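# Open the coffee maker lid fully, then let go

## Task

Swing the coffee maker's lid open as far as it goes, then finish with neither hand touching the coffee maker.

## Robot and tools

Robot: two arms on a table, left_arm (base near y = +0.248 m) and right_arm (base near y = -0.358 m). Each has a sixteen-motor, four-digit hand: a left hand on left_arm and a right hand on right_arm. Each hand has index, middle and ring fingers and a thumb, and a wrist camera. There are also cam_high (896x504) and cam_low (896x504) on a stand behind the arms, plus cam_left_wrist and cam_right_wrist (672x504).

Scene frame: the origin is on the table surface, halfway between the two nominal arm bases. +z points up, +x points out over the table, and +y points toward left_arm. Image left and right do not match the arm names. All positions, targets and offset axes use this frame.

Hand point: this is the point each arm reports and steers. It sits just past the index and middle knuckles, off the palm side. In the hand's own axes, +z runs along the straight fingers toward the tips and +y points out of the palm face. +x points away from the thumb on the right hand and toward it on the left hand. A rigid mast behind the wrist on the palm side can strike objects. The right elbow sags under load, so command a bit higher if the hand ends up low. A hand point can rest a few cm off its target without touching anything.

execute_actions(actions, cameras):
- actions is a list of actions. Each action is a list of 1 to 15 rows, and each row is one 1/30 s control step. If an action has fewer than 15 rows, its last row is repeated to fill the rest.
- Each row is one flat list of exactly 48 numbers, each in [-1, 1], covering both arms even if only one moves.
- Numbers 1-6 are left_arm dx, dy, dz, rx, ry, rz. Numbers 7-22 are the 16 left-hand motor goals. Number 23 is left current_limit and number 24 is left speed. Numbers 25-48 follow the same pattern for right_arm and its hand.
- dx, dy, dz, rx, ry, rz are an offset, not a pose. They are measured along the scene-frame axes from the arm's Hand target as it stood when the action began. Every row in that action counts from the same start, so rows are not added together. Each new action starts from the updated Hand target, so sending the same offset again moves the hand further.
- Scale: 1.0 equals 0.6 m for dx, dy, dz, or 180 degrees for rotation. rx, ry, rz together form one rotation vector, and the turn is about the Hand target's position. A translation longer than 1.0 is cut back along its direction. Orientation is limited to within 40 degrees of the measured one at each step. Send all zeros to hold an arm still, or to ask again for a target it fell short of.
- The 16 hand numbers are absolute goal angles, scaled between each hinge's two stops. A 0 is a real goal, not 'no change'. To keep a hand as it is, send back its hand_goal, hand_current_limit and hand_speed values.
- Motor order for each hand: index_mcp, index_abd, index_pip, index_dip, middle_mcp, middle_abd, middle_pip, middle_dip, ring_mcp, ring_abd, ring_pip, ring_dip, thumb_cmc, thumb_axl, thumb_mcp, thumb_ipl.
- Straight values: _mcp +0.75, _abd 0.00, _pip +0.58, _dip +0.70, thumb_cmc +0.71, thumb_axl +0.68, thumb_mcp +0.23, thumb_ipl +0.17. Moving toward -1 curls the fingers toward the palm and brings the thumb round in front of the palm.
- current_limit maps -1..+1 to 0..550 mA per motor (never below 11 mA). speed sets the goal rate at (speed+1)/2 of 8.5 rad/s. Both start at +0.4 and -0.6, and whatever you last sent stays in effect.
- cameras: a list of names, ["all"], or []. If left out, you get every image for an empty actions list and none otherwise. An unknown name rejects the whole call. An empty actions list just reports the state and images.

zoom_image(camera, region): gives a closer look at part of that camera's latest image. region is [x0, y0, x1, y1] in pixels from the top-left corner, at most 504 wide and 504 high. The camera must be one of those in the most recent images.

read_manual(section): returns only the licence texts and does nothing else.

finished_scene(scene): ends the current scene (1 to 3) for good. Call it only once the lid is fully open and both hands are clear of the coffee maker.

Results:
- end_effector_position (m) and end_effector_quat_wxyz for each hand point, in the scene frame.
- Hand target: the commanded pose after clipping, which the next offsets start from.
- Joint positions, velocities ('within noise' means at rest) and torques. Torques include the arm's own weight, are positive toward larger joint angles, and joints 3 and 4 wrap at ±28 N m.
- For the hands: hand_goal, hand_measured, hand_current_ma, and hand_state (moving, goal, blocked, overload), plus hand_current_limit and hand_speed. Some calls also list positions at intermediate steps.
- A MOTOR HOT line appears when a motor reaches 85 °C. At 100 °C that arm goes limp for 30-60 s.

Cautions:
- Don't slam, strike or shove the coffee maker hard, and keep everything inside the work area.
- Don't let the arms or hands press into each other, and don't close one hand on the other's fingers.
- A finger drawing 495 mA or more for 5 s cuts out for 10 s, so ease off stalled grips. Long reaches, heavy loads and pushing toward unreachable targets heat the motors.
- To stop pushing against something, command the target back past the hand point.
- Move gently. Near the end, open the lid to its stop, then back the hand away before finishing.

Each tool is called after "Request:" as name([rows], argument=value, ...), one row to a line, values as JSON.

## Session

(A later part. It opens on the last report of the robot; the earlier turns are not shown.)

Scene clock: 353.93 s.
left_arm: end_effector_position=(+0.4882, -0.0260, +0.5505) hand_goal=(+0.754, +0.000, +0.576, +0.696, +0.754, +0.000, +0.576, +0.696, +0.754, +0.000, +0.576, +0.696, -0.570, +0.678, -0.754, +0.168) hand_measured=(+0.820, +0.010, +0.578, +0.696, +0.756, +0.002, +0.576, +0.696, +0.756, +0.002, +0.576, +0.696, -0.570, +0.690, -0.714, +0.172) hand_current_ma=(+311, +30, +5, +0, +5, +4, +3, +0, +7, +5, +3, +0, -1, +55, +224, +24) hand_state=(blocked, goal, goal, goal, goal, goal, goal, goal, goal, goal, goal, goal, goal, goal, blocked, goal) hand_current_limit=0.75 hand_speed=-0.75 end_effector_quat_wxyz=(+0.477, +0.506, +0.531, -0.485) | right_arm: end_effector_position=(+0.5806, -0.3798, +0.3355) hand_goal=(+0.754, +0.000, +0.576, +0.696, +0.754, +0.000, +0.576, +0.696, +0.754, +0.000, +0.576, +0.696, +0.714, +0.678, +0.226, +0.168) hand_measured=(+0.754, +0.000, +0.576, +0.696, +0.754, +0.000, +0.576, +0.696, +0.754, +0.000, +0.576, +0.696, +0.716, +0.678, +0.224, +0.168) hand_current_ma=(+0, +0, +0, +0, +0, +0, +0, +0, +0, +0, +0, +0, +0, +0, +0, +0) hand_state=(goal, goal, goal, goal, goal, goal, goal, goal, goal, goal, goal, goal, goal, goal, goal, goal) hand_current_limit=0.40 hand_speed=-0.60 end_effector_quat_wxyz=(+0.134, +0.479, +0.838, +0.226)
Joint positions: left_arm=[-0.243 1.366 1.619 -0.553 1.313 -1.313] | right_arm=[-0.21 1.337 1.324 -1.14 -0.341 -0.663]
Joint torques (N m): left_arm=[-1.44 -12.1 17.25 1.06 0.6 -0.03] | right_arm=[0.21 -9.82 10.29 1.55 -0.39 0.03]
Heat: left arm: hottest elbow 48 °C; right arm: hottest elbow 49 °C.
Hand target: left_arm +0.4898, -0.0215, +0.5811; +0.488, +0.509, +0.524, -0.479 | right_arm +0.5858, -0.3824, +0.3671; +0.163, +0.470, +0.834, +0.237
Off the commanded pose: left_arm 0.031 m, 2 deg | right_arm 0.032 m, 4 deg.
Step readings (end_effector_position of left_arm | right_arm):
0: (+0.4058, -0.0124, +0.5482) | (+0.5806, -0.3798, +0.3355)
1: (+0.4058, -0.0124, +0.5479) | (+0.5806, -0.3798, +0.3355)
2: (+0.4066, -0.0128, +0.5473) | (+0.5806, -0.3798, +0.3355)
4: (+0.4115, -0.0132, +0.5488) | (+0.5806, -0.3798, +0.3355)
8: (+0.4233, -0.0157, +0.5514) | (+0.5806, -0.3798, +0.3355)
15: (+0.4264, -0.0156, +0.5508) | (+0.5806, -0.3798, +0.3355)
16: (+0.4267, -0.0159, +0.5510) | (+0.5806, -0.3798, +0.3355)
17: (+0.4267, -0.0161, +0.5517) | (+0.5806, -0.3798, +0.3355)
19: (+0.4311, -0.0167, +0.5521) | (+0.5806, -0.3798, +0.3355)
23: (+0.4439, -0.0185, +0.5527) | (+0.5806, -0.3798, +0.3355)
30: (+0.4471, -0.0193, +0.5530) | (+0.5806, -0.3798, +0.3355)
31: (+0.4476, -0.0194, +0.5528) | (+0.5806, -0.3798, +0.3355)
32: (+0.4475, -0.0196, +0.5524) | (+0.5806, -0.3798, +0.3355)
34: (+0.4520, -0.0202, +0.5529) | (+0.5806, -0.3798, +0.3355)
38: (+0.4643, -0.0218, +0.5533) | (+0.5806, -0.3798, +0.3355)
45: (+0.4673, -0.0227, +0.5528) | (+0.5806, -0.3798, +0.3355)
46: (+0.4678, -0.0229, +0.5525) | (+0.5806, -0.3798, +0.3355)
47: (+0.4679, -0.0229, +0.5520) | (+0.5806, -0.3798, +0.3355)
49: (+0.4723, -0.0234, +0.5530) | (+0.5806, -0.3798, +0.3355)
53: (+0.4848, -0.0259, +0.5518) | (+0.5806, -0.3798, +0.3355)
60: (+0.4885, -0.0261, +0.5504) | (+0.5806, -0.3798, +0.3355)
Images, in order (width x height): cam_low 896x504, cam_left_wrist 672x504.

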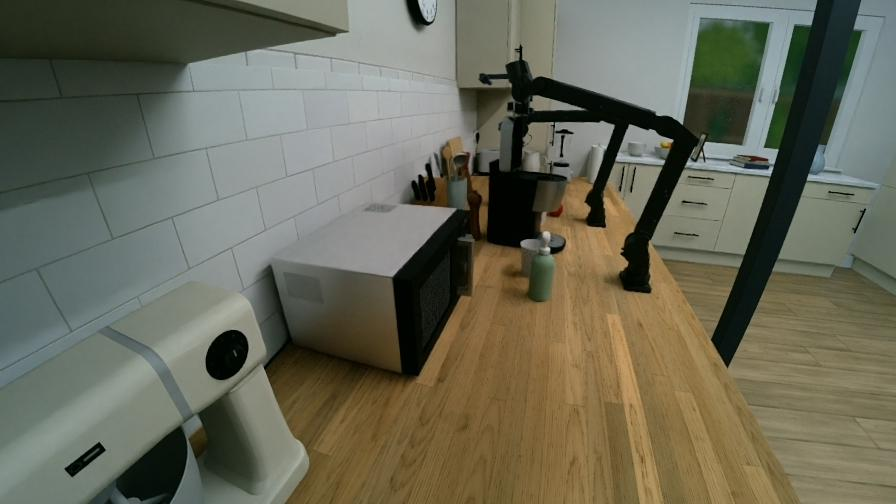

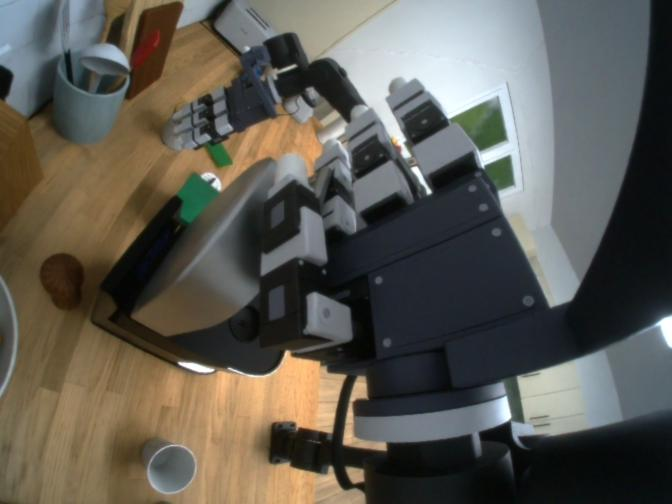

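Request:
execute_actions([
  [[0.0206,-0.0032,-0.0075,0,0.013,0,0.754,0,0.576,0.696,0.754,0,0.576,0.696,0.754,0,0.576,0.696,-0.571,0.678,-0.755,0.168,0.75,-0.75,0,0,0,0,0,0,0.754,0,0.576,0.696,0.754,0,0.576,0.696,0.754,0,0.576,0.696,0.714,0.678,0.226,0.168,0.4,-0.6]],
  [[0.0206,-0.0032,-0.0075,0,0.013,0,0.754,0,0.576,0.696,0.754,0,0.576,0.696,0.754,0,0.576,0.696,-0.571,0.678,-0.755,0.168,0.75,-0.75,0,0,0,0,0,0,0.754,0,0.576,0.696,0.754,0,0.576,0.696,0.754,0,0.576,0.696,0.714,0.678,0.226,0.168,0.4,-0.6]],
  [[0.0206,-0.0032,-0.0075,0,0.013,0,0.754,0,0.576,0.696,0.754,0,0.576,0.696,0.754,0,0.576,0.696,-0.571,0.678,-0.755,0.168,0.75,-0.75,0,0,0,0,0,0,0.754,0,0.576,0.696,0.754,0,0.576,0.696,0.754,0,0.576,0.696,0.714,0.678,0.226,0.168,0.4,-0.6]],
], cameras=["cam_left_wrist","cam_low"])

Request:
zoom_image(camera="cam_low", region=[470, 70, 640, 210])

Scene clock: 365.57 s.
left_arm: end_effector_position=(+0.5232, -0.0324, +0.5415) hand_goal=(+0.754, +0.000, +0.576, +0.696, +0.754, +0.000, +0.576, +0.696, +0.754, +0.000, +0.576, +0.696, -0.570, +0.678, -0.754, +0.168) hand_measured=(+0.820, +0.008, +0.578, +0.696, +0.754, +0.002, +0.576, +0.696, +0.754, +0.002, +0.576, +0.696, -0.570, +0.686, -0.714, +0.172) hand_current_ma=(+311, +26, +5, +0, +2, +4, +3, +0, +3, +5, +3, +0, -1, +38, +224, +24) hand_state=(blocked, goal, goal, goal, goal, goal, goal, goal, goal, goal, goal, goal, goal, goal, blocked, goal) hand_current_limit=0.75 hand_speed=-0.75 end_effector_quat_wxyz=(+0.444, +0.475, +0.559, -0.515) | right_arm: end_effector_position=(+0.5806, -0.3798, +0.3355) hand_goal=(+0.754, +0.000, +0.576, +0.696, +0.754, +0.000, +0.576, +0.696, +0.754, +0.000, +0.576, +0.696, +0.714, +0.678, +0.226, +0.168) hand_measured=(+0.754, +0.000, +0.576, +0.696, +0.754, +0.000, +0.576, +0.696, +0.754, +0.000, +0.576, +0.696, +0.716, +0.678, +0.224, +0.168) hand_current_ma=(+0, +0, +0, +0, +0, +0, +0, +0, +0, +0, +0, +0, +0, +0, +0, +0) hand_state=(goal, goal, goal, goal, goal, goal, goal, goal, goal, goal, goal, goal, goal, goal, goal, goal) hand_current_limit=0.40 hand_speed=-0.60 end_effector_quat_wxyz=(+0.134, +0.479, +0.838, +0.226)
Joint positions: left_arm=[-0.237 1.475 1.738 -0.581 1.326 -1.416] | right_arm=[-0.21 1.337 1.324 -1.14 -0.341 -0.663]
Joint torques (N m): left_arm=[-1.44 -13.74 16.95 1.01 0.61 -0.03] | right_arm=[0.56 -9.76 10.22 1.54 -0.38 0.06]
Heat: left arm: hottest elbow 48 °C; right arm: hottest elbow 49 °C.
Hand target: left_arm +0.5269, -0.0272, +0.5676; +0.455, +0.478, +0.552, -0.509 | right_arm +0.5858, -0.3824, +0.3671; +0.163, +0.470, +0.834, +0.237
Off the commanded pose: left_arm 0.027 m, 2 deg | right_arm 0.032 m, 4 deg.
Step readings (end_effector_position of left_arm | right_arm):
0: (+0.4882, -0.0260, +0.5505) | (+0.5806, -0.3798, +0.3355)
1: (+0.4881, -0.0260, +0.5514) | (+0.5806, -0.3798, +0.3355)
2: (+0.4885, -0.0261, +0.5507) | (+0.5806, -0.3798, +0.3355)
4: (+0.4905, -0.0268, +0.5501) | (+0.5806, -0.3798, +0.3355)
8: (+0.4978, -0.0278, +0.5492) | (+0.5806, -0.3798, +0.3355)
15: (+0.4996, -0.0284, +0.5483) | (+0.5806, -0.3798, +0.3355)
16: (+0.4995, -0.0284, +0.5480) | (+0.5806, -0.3798, +0.3355)
17: (+0.4998, -0.0285, +0.5482) | (+0.5806, -0.3798, +0.3355)
19: (+0.5024, -0.0284, +0.5480) | (+0.5806, -0.3798, +0.3355)
23: (+0.5100, -0.0296, +0.5461) | (+0.5806, -0.3798, +0.3355)
30: (+0.5118, -0.0300, +0.5445) | (+0.5806, -0.3798, +0.3355)
31: (+0.5117, -0.0300, +0.5453) | (+0.5806, -0.3798, +0.3355)
32: (+0.5121, -0.0301, +0.5446) | (+0.5806, -0.3798, +0.3355)
34: (+0.5142, -0.0308, +0.5442) | (+0.5806, -0.3798, +0.3355)
38: (+0.5217, -0.0320, +0.5418) | (+0.5806, -0.3798, +0.3355)
45: (+0.5234, -0.0324, +0.5412) | (+0.5806, -0.3798, +0.3355)
Images, in order (width x height): cam_low 896x504, cam_left_wrist 672x504.

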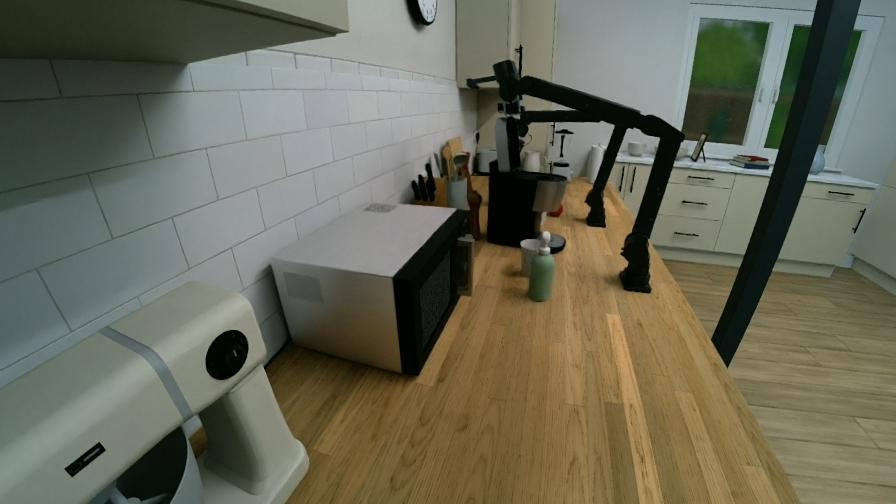

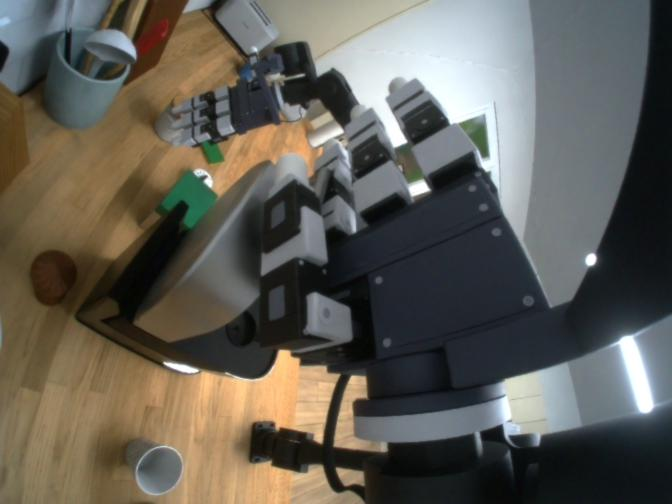

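Scaled by 2.965 from the camera's 896x504 image, which has a finer 1280x720 frame.

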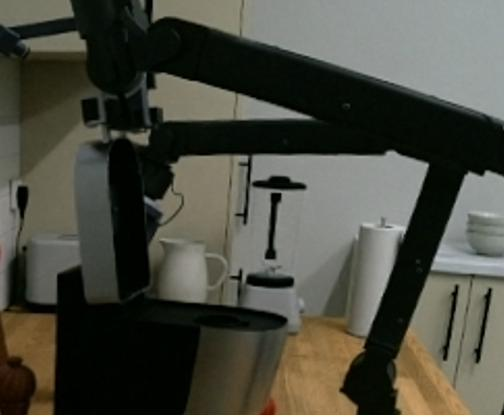

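Request:
execute_actions([
  [[0.0206,-0.0032,-0.0085,0,0.013,0,0.754,0,0.576,0.696,0.754,0,0.576,0.696,0.754,0,0.576,0.696,-0.571,0.678,-0.755,0.168,0.75,-0.75,0,0,0,0,0,0,0.754,0,0.576,0.696,0.754,0,0.576,0.696,0.754,0,0.576,0.696,0.714,0.678,0.226,0.168,0.4,-0.6]],
  [[0.0206,-0.0032,-0.0085,0,0.013,0,0.754,0,0.576,0.696,0.754,0,0.576,0.696,0.754,0,0.576,0.696,-0.571,0.678,-0.755,0.168,0.75,-0.75,0,0,0,0,0,0,0.754,0,0.576,0.696,0.754,0,0.576,0.696,0.754,0,0.576,0.696,0.714,0.678,0.226,0.168,0.4,-0.6]],
], cameras=["cam_low"])

Request:
zoom_image(camera="cam_low", region=[460, 80, 600, 200])

Scene clock: 373.43 s.
left_arm: end_effector_position=(+0.5338, -0.0374, +0.5458) hand_goal=(+0.754, +0.000, +0.576, +0.696, +0.754, +0.000, +0.576, +0.696, +0.754, +0.000, +0.576, +0.696, -0.570, +0.678, -0.754, +0.168) hand_measured=(+0.802, +0.008, +0.578, +0.696, +0.754, +0.002, +0.576, +0.696, +0.754, +0.002, +0.576, +0.696, -0.570, +0.686, -0.748, +0.170) hand_current_ma=(+219, +26, +4, +0, -2, +4, +3, +0, -2, +5, +3, +0, +3, +32, +29, +11) hand_state=(blocked, goal, goal, goal, goal, goal, goal, goal, goal, goal, goal, goal, goal, goal, goal, goal) hand_current_limit=0.75 hand_speed=-0.75 end_effector_quat_wxyz=(+0.418, +0.458, +0.568, -0.542) | right_arm: end_effector_position=(+0.5806, -0.3798, +0.3355) hand_goal=(+0.754, +0.000, +0.576, +0.696, +0.754, +0.000, +0.576, +0.696, +0.754, +0.000, +0.576, +0.696, +0.714, +0.678, +0.226, +0.168) hand_measured=(+0.754, +0.000, +0.576, +0.696, +0.754, +0.000, +0.576, +0.696, +0.754, +0.000, +0.576, +0.696, +0.716, +0.678, +0.224, +0.168) hand_current_ma=(+0, +0, +0, +0, +0, +0, +0, +0, +0, +0, +0, +0, +0, +0, +0, +0) hand_state=(goal, goal, goal, goal, goal, goal, goal, goal, goal, goal, goal, goal, goal, goal, goal, goal) hand_current_limit=0.40 hand_speed=-0.60 end_effector_quat_wxyz=(+0.134, +0.479, +0.838, +0.226)
Joint positions: left_arm=[-0.234 1.531 1.823 -0.604 1.36 -1.501] | right_arm=[-0.21 1.337 1.324 -1.14 -0.341 -0.663]
Joint torques (N m): left_arm=[-1.32 -12.69 16.16 1.24 -0.04 0.11] | right_arm=[0.26 -9.93 10.21 1.65 -0.46 0.06]
Heat: left arm: hottest elbow 48 °C; right arm: hottest elbow 49 °C.
Hand target: left_arm +0.5516, -0.0311, +0.5574; +0.432, +0.457, +0.571, -0.528 | right_arm +0.5858, -0.3824, +0.3671; +0.163, +0.470, +0.834, +0.237
Off the commanded pose: left_arm 0.022 m, 2 deg | right_arm 0.032 m, 4 deg.
Step readings (end_effector_position of left_arm | right_arm):
0: (+0.5232, -0.0324, +0.5415) | (+0.5806, -0.3798, +0.3355)
1: (+0.5232, -0.0324, +0.5415) | (+0.5806, -0.3798, +0.3355)
2: (+0.5236, -0.0325, +0.5412) | (+0.5806, -0.3798, +0.3355)
4: (+0.5261, -0.0323, +0.5405) | (+0.5806, -0.3798, +0.3355)
8: (+0.5305, -0.0345, +0.5382) | (+0.5806, -0.3798, +0.3355)
15: (+0.5308, -0.0340, +0.5373) | (+0.5806, -0.3798, +0.3355)
16: (+0.5308, -0.0340, +0.5372) | (+0.5806, -0.3798, +0.3355)
17: (+0.5308, -0.0343, +0.5375) | (+0.5806, -0.3798, +0.3355)
19: (+0.5316, -0.0356, +0.5383) | (+0.5806, -0.3798, +0.3355)
23: (+0.5336, -0.0371, +0.5402) | (+0.5806, -0.3798, +0.3355)
30: (+0.5335, -0.0373, +0.5417) | (+0.5806, -0.3798, +0.3355)
Images, in order (width x height): cam_low 896x504.

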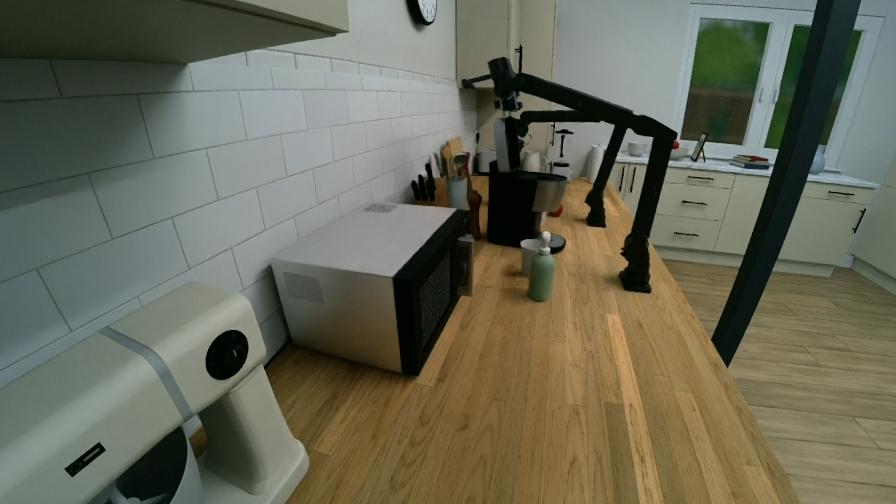

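Scaled by 3.600 from the camera's 896x504 image, which has a finer 1280x720 frame.

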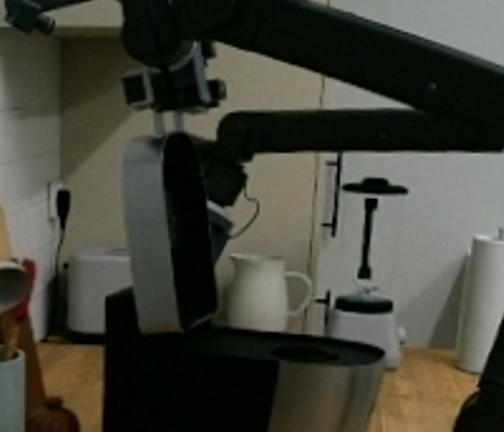

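Request:
execute_actions([
  [[-0.02,0,0,0,0,0,0.754,0,0.576,0.696,0.754,0,0.576,0.696,0.754,0,0.576,0.696,-0.571,0.678,0.226,0.168,0.75,-0.5,0,0,0,0,0,0,0.754,0,0.576,0.696,0.754,0,0.576,0.696,0.754,0,0.576,0.696,0.714,0.678,0.226,0.168,0.4,-0.6]],
  [[-0.015,0.05,0,0,0,0,0.754,0,0.576,0.696,0.754,0,0.576,0.696,0.754,0,0.576,0.696,-0.571,0.678,0.226,0.168,0.75,-0.5,0,0,0,0,0,0,0.754,0,0.576,0.696,0.754,0,0.576,0.696,0.754,0,0.576,0.696,0.714,0.678,0.226,0.168,0.4,-0.6]],
  [[-0.04,0.06,0,0,0,0,0.754,0,0.576,0.696,0.754,0,0.576,0.696,0.754,0,0.576,0.696,-0.571,0.678,0.226,0.168,0.75,-0.5,0,0,0,0,0,0,0.754,0,0.576,0.696,0.754,0,0.576,0.696,0.754,0,0.576,0.696,0.714,0.678,0.226,0.168,0.4,-0.6]],
  [[-0.08,0.04,0,0,0,0,0.754,0,0.576,0.696,0.754,0,0.576,0.696,0.754,0,0.576,0.696,-0.571,0.678,0.226,0.168,0.4,-0.5,0,0,0,0,0,0,0.754,0,0.576,0.696,0.754,0,0.576,0.696,0.754,0,0.576,0.696,0.714,0.678,0.226,0.168,0.4,-0.6]],
  [[-0.08,0.02,0,0,0,0,0.754,0,0.576,0.696,0.754,0,0.576,0.696,0.754,0,0.576,0.696,-0.571,0.678,0.226,0.168,0.4,-0.5,0,0,0,0,0,0,0.754,0,0.576,0.696,0.754,0,0.576,0.696,0.754,0,0.576,0.696,0.714,0.678,0.226,0.168,0.4,-0.6]],
], cameras=["cam_high","cam_low","cam_left_wrist"])

Request:
zoom_image(camera="cam_low", region=[460, 80, 600, 200])

Scene clock: 398.77 s.
left_arm: end_effector_position=(+0.4127, +0.0694, +0.5425) hand_goal=(+0.754, +0.000, +0.576, +0.696, +0.754, +0.000, +0.576, +0.696, +0.754, +0.000, +0.576, +0.696, -0.570, +0.678, +0.226, +0.168) hand_measured=(+0.752, +0.006, +0.578, +0.696, +0.752, +0.002, +0.576, +0.696, +0.752, +0.002, +0.576, +0.696, -0.562, +0.680, +0.224, +0.170) hand_current_ma=(-5, +22, +5, +0, -4, +5, +3, +0, -5, +5, +3, +0, +28, +10, -7, +7) hand_state=(goal, goal, goal, goal, goal, goal, goal, goal, goal, goal, goal, goal, goal, goal, goal, goal) hand_current_limit=0.40 hand_speed=-0.50 end_effector_quat_wxyz=(+0.432, +0.436, +0.579, -0.536) | right_arm: end_effector_position=(+0.5806, -0.3798, +0.3355) hand_goal=(+0.754, +0.000, +0.576, +0.696, +0.754, +0.000, +0.576, +0.696, +0.754, +0.000, +0.576, +0.696, +0.714, +0.678, +0.226, +0.168) hand_measured=(+0.754, +0.000, +0.576, +0.696, +0.754, +0.000, +0.576, +0.696, +0.754, +0.000, +0.576, +0.696, +0.716, +0.678, +0.224, +0.168) hand_current_ma=(+0, +0, +0, +0, +0, +0, +0, +0, +0, +0, +0, +0, +0, +0, +0, +0) hand_state=(goal, goal, goal, goal, goal, goal, goal, goal, goal, goal, goal, goal, goal, goal, goal, goal) hand_current_limit=0.40 hand_speed=-0.60 end_effector_quat_wxyz=(+0.134, +0.479, +0.838, +0.226)
Joint positions: left_arm=[-0.038 1.22 1.578 -1.082 1.492 -1.094] | right_arm=[-0.21 1.337 1.324 -1.14 -0.341 -0.663]
Joint torques (N m): left_arm=[-1.38 -9.7 12.94 0.77 1.27 0.26] | right_arm=[0.62 -9.35 10.25 1.66 -0.38 0.08]
Heat: left arm: hottest elbow 49 °C; right arm: hottest elbow 49 °C.
Hand target: left_arm +0.4106, +0.0709, +0.5574; +0.432, +0.457, +0.571, -0.528 | right_arm +0.5858, -0.3824, +0.3671; +0.163, +0.470, +0.834, +0.237
Off the commanded pose: left_arm 0.015 m, 3 deg | right_arm 0.032 m, 4 deg.
Step readings (end_effector_position of left_arm | right_arm):
0: (+0.5338, -0.0374, +0.5458) | (+0.5806, -0.3798, +0.3355)
1: (+0.5338, -0.0374, +0.5458) | (+0.5806, -0.3798, +0.3355)
2: (+0.5338, -0.0374, +0.5458) | (+0.5806, -0.3798, +0.3355)
4: (+0.5337, -0.0374, +0.5455) | (+0.5806, -0.3798, +0.3355)
8: (+0.5338, -0.0372, +0.5452) | (+0.5806, -0.3798, +0.3355)
15: (+0.5338, -0.0372, +0.5452) | (+0.5806, -0.3798, +0.3355)
16: (+0.5338, -0.0372, +0.5452) | (+0.5806, -0.3798, +0.3355)
17: (+0.5321, -0.0374, +0.5455) | (+0.5806, -0.3798, +0.3355)
19: (+0.5318, -0.0344, +0.5440) | (+0.5806, -0.3798, +0.3355)
23: (+0.5320, -0.0204, +0.5419) | (+0.5806, -0.3798, +0.3355)
30: (+0.5323, -0.0088, +0.5445) | (+0.5806, -0.3798, +0.3355)
31: (+0.5319, -0.0089, +0.5443) | (+0.5806, -0.3798, +0.3355)
32: (+0.5300, -0.0091, +0.5437) | (+0.5806, -0.3798, +0.3355)
34: (+0.5258, -0.0038, +0.5381) | (+0.5806, -0.3798, +0.3355)
38: (+0.5210, +0.0204, +0.5325) | (+0.5806, -0.3798, +0.3355)
45: (+0.5169, +0.0385, +0.5380) | (+0.5806, -0.3798, +0.3355)
46: (+0.5157, +0.0384, +0.5382) | (+0.5806, -0.3798, +0.3355)
47: (+0.5134, +0.0374, +0.5361) | (+0.5806, -0.3798, +0.3355)
49: (+0.5028, +0.0372, +0.5309) | (+0.5806, -0.3798, +0.3355)
53: (+0.4800, +0.0444, +0.5283) | (+0.5806, -0.3798, +0.3355)
60: (+0.4608, +0.0574, +0.5477) | (+0.5806, -0.3798, +0.3355)
61: (+0.4597, +0.0581, +0.5478) | (+0.5806, -0.3798, +0.3355)
62: (+0.4585, +0.0589, +0.5463) | (+0.5806, -0.3798, +0.3355)
64: (+0.4520, +0.0604, +0.5398) | (+0.5806, -0.3798, +0.3355)
68: (+0.4326, +0.0652, +0.5325) | (+0.5806, -0.3798, +0.3355)
75: (+0.4145, +0.0694, +0.5444) | (+0.5806, -0.3798, +0.3355)
Images, in order (width x height): cam_high 896x504, cam_low 896x504, cam_left_wrist 672x504.

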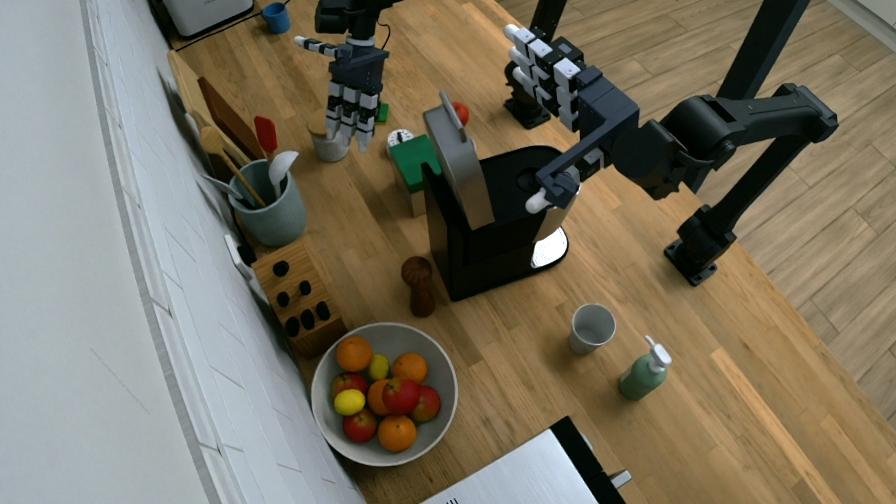

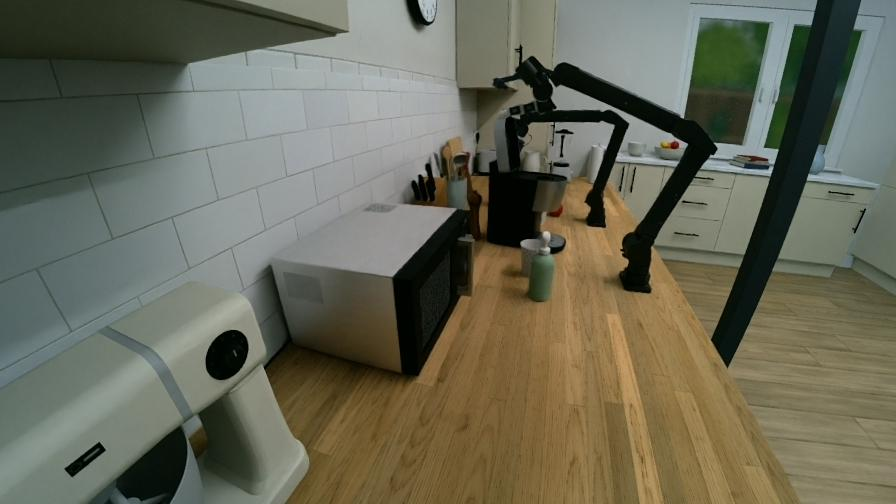

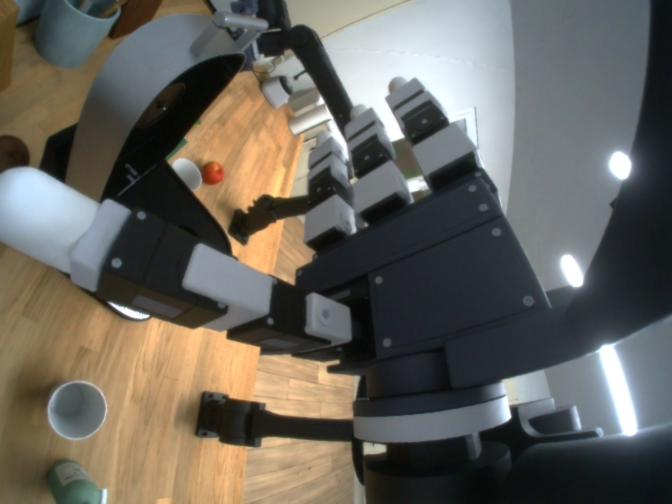

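Scaled by 3.600 from the camera's 896x504 image, which has a finer 1280x720 frame.

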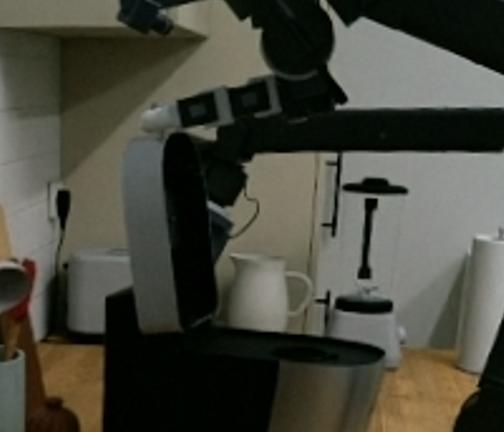

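Request:
finished_scene(scene=2)

The scene is finished: the task was done.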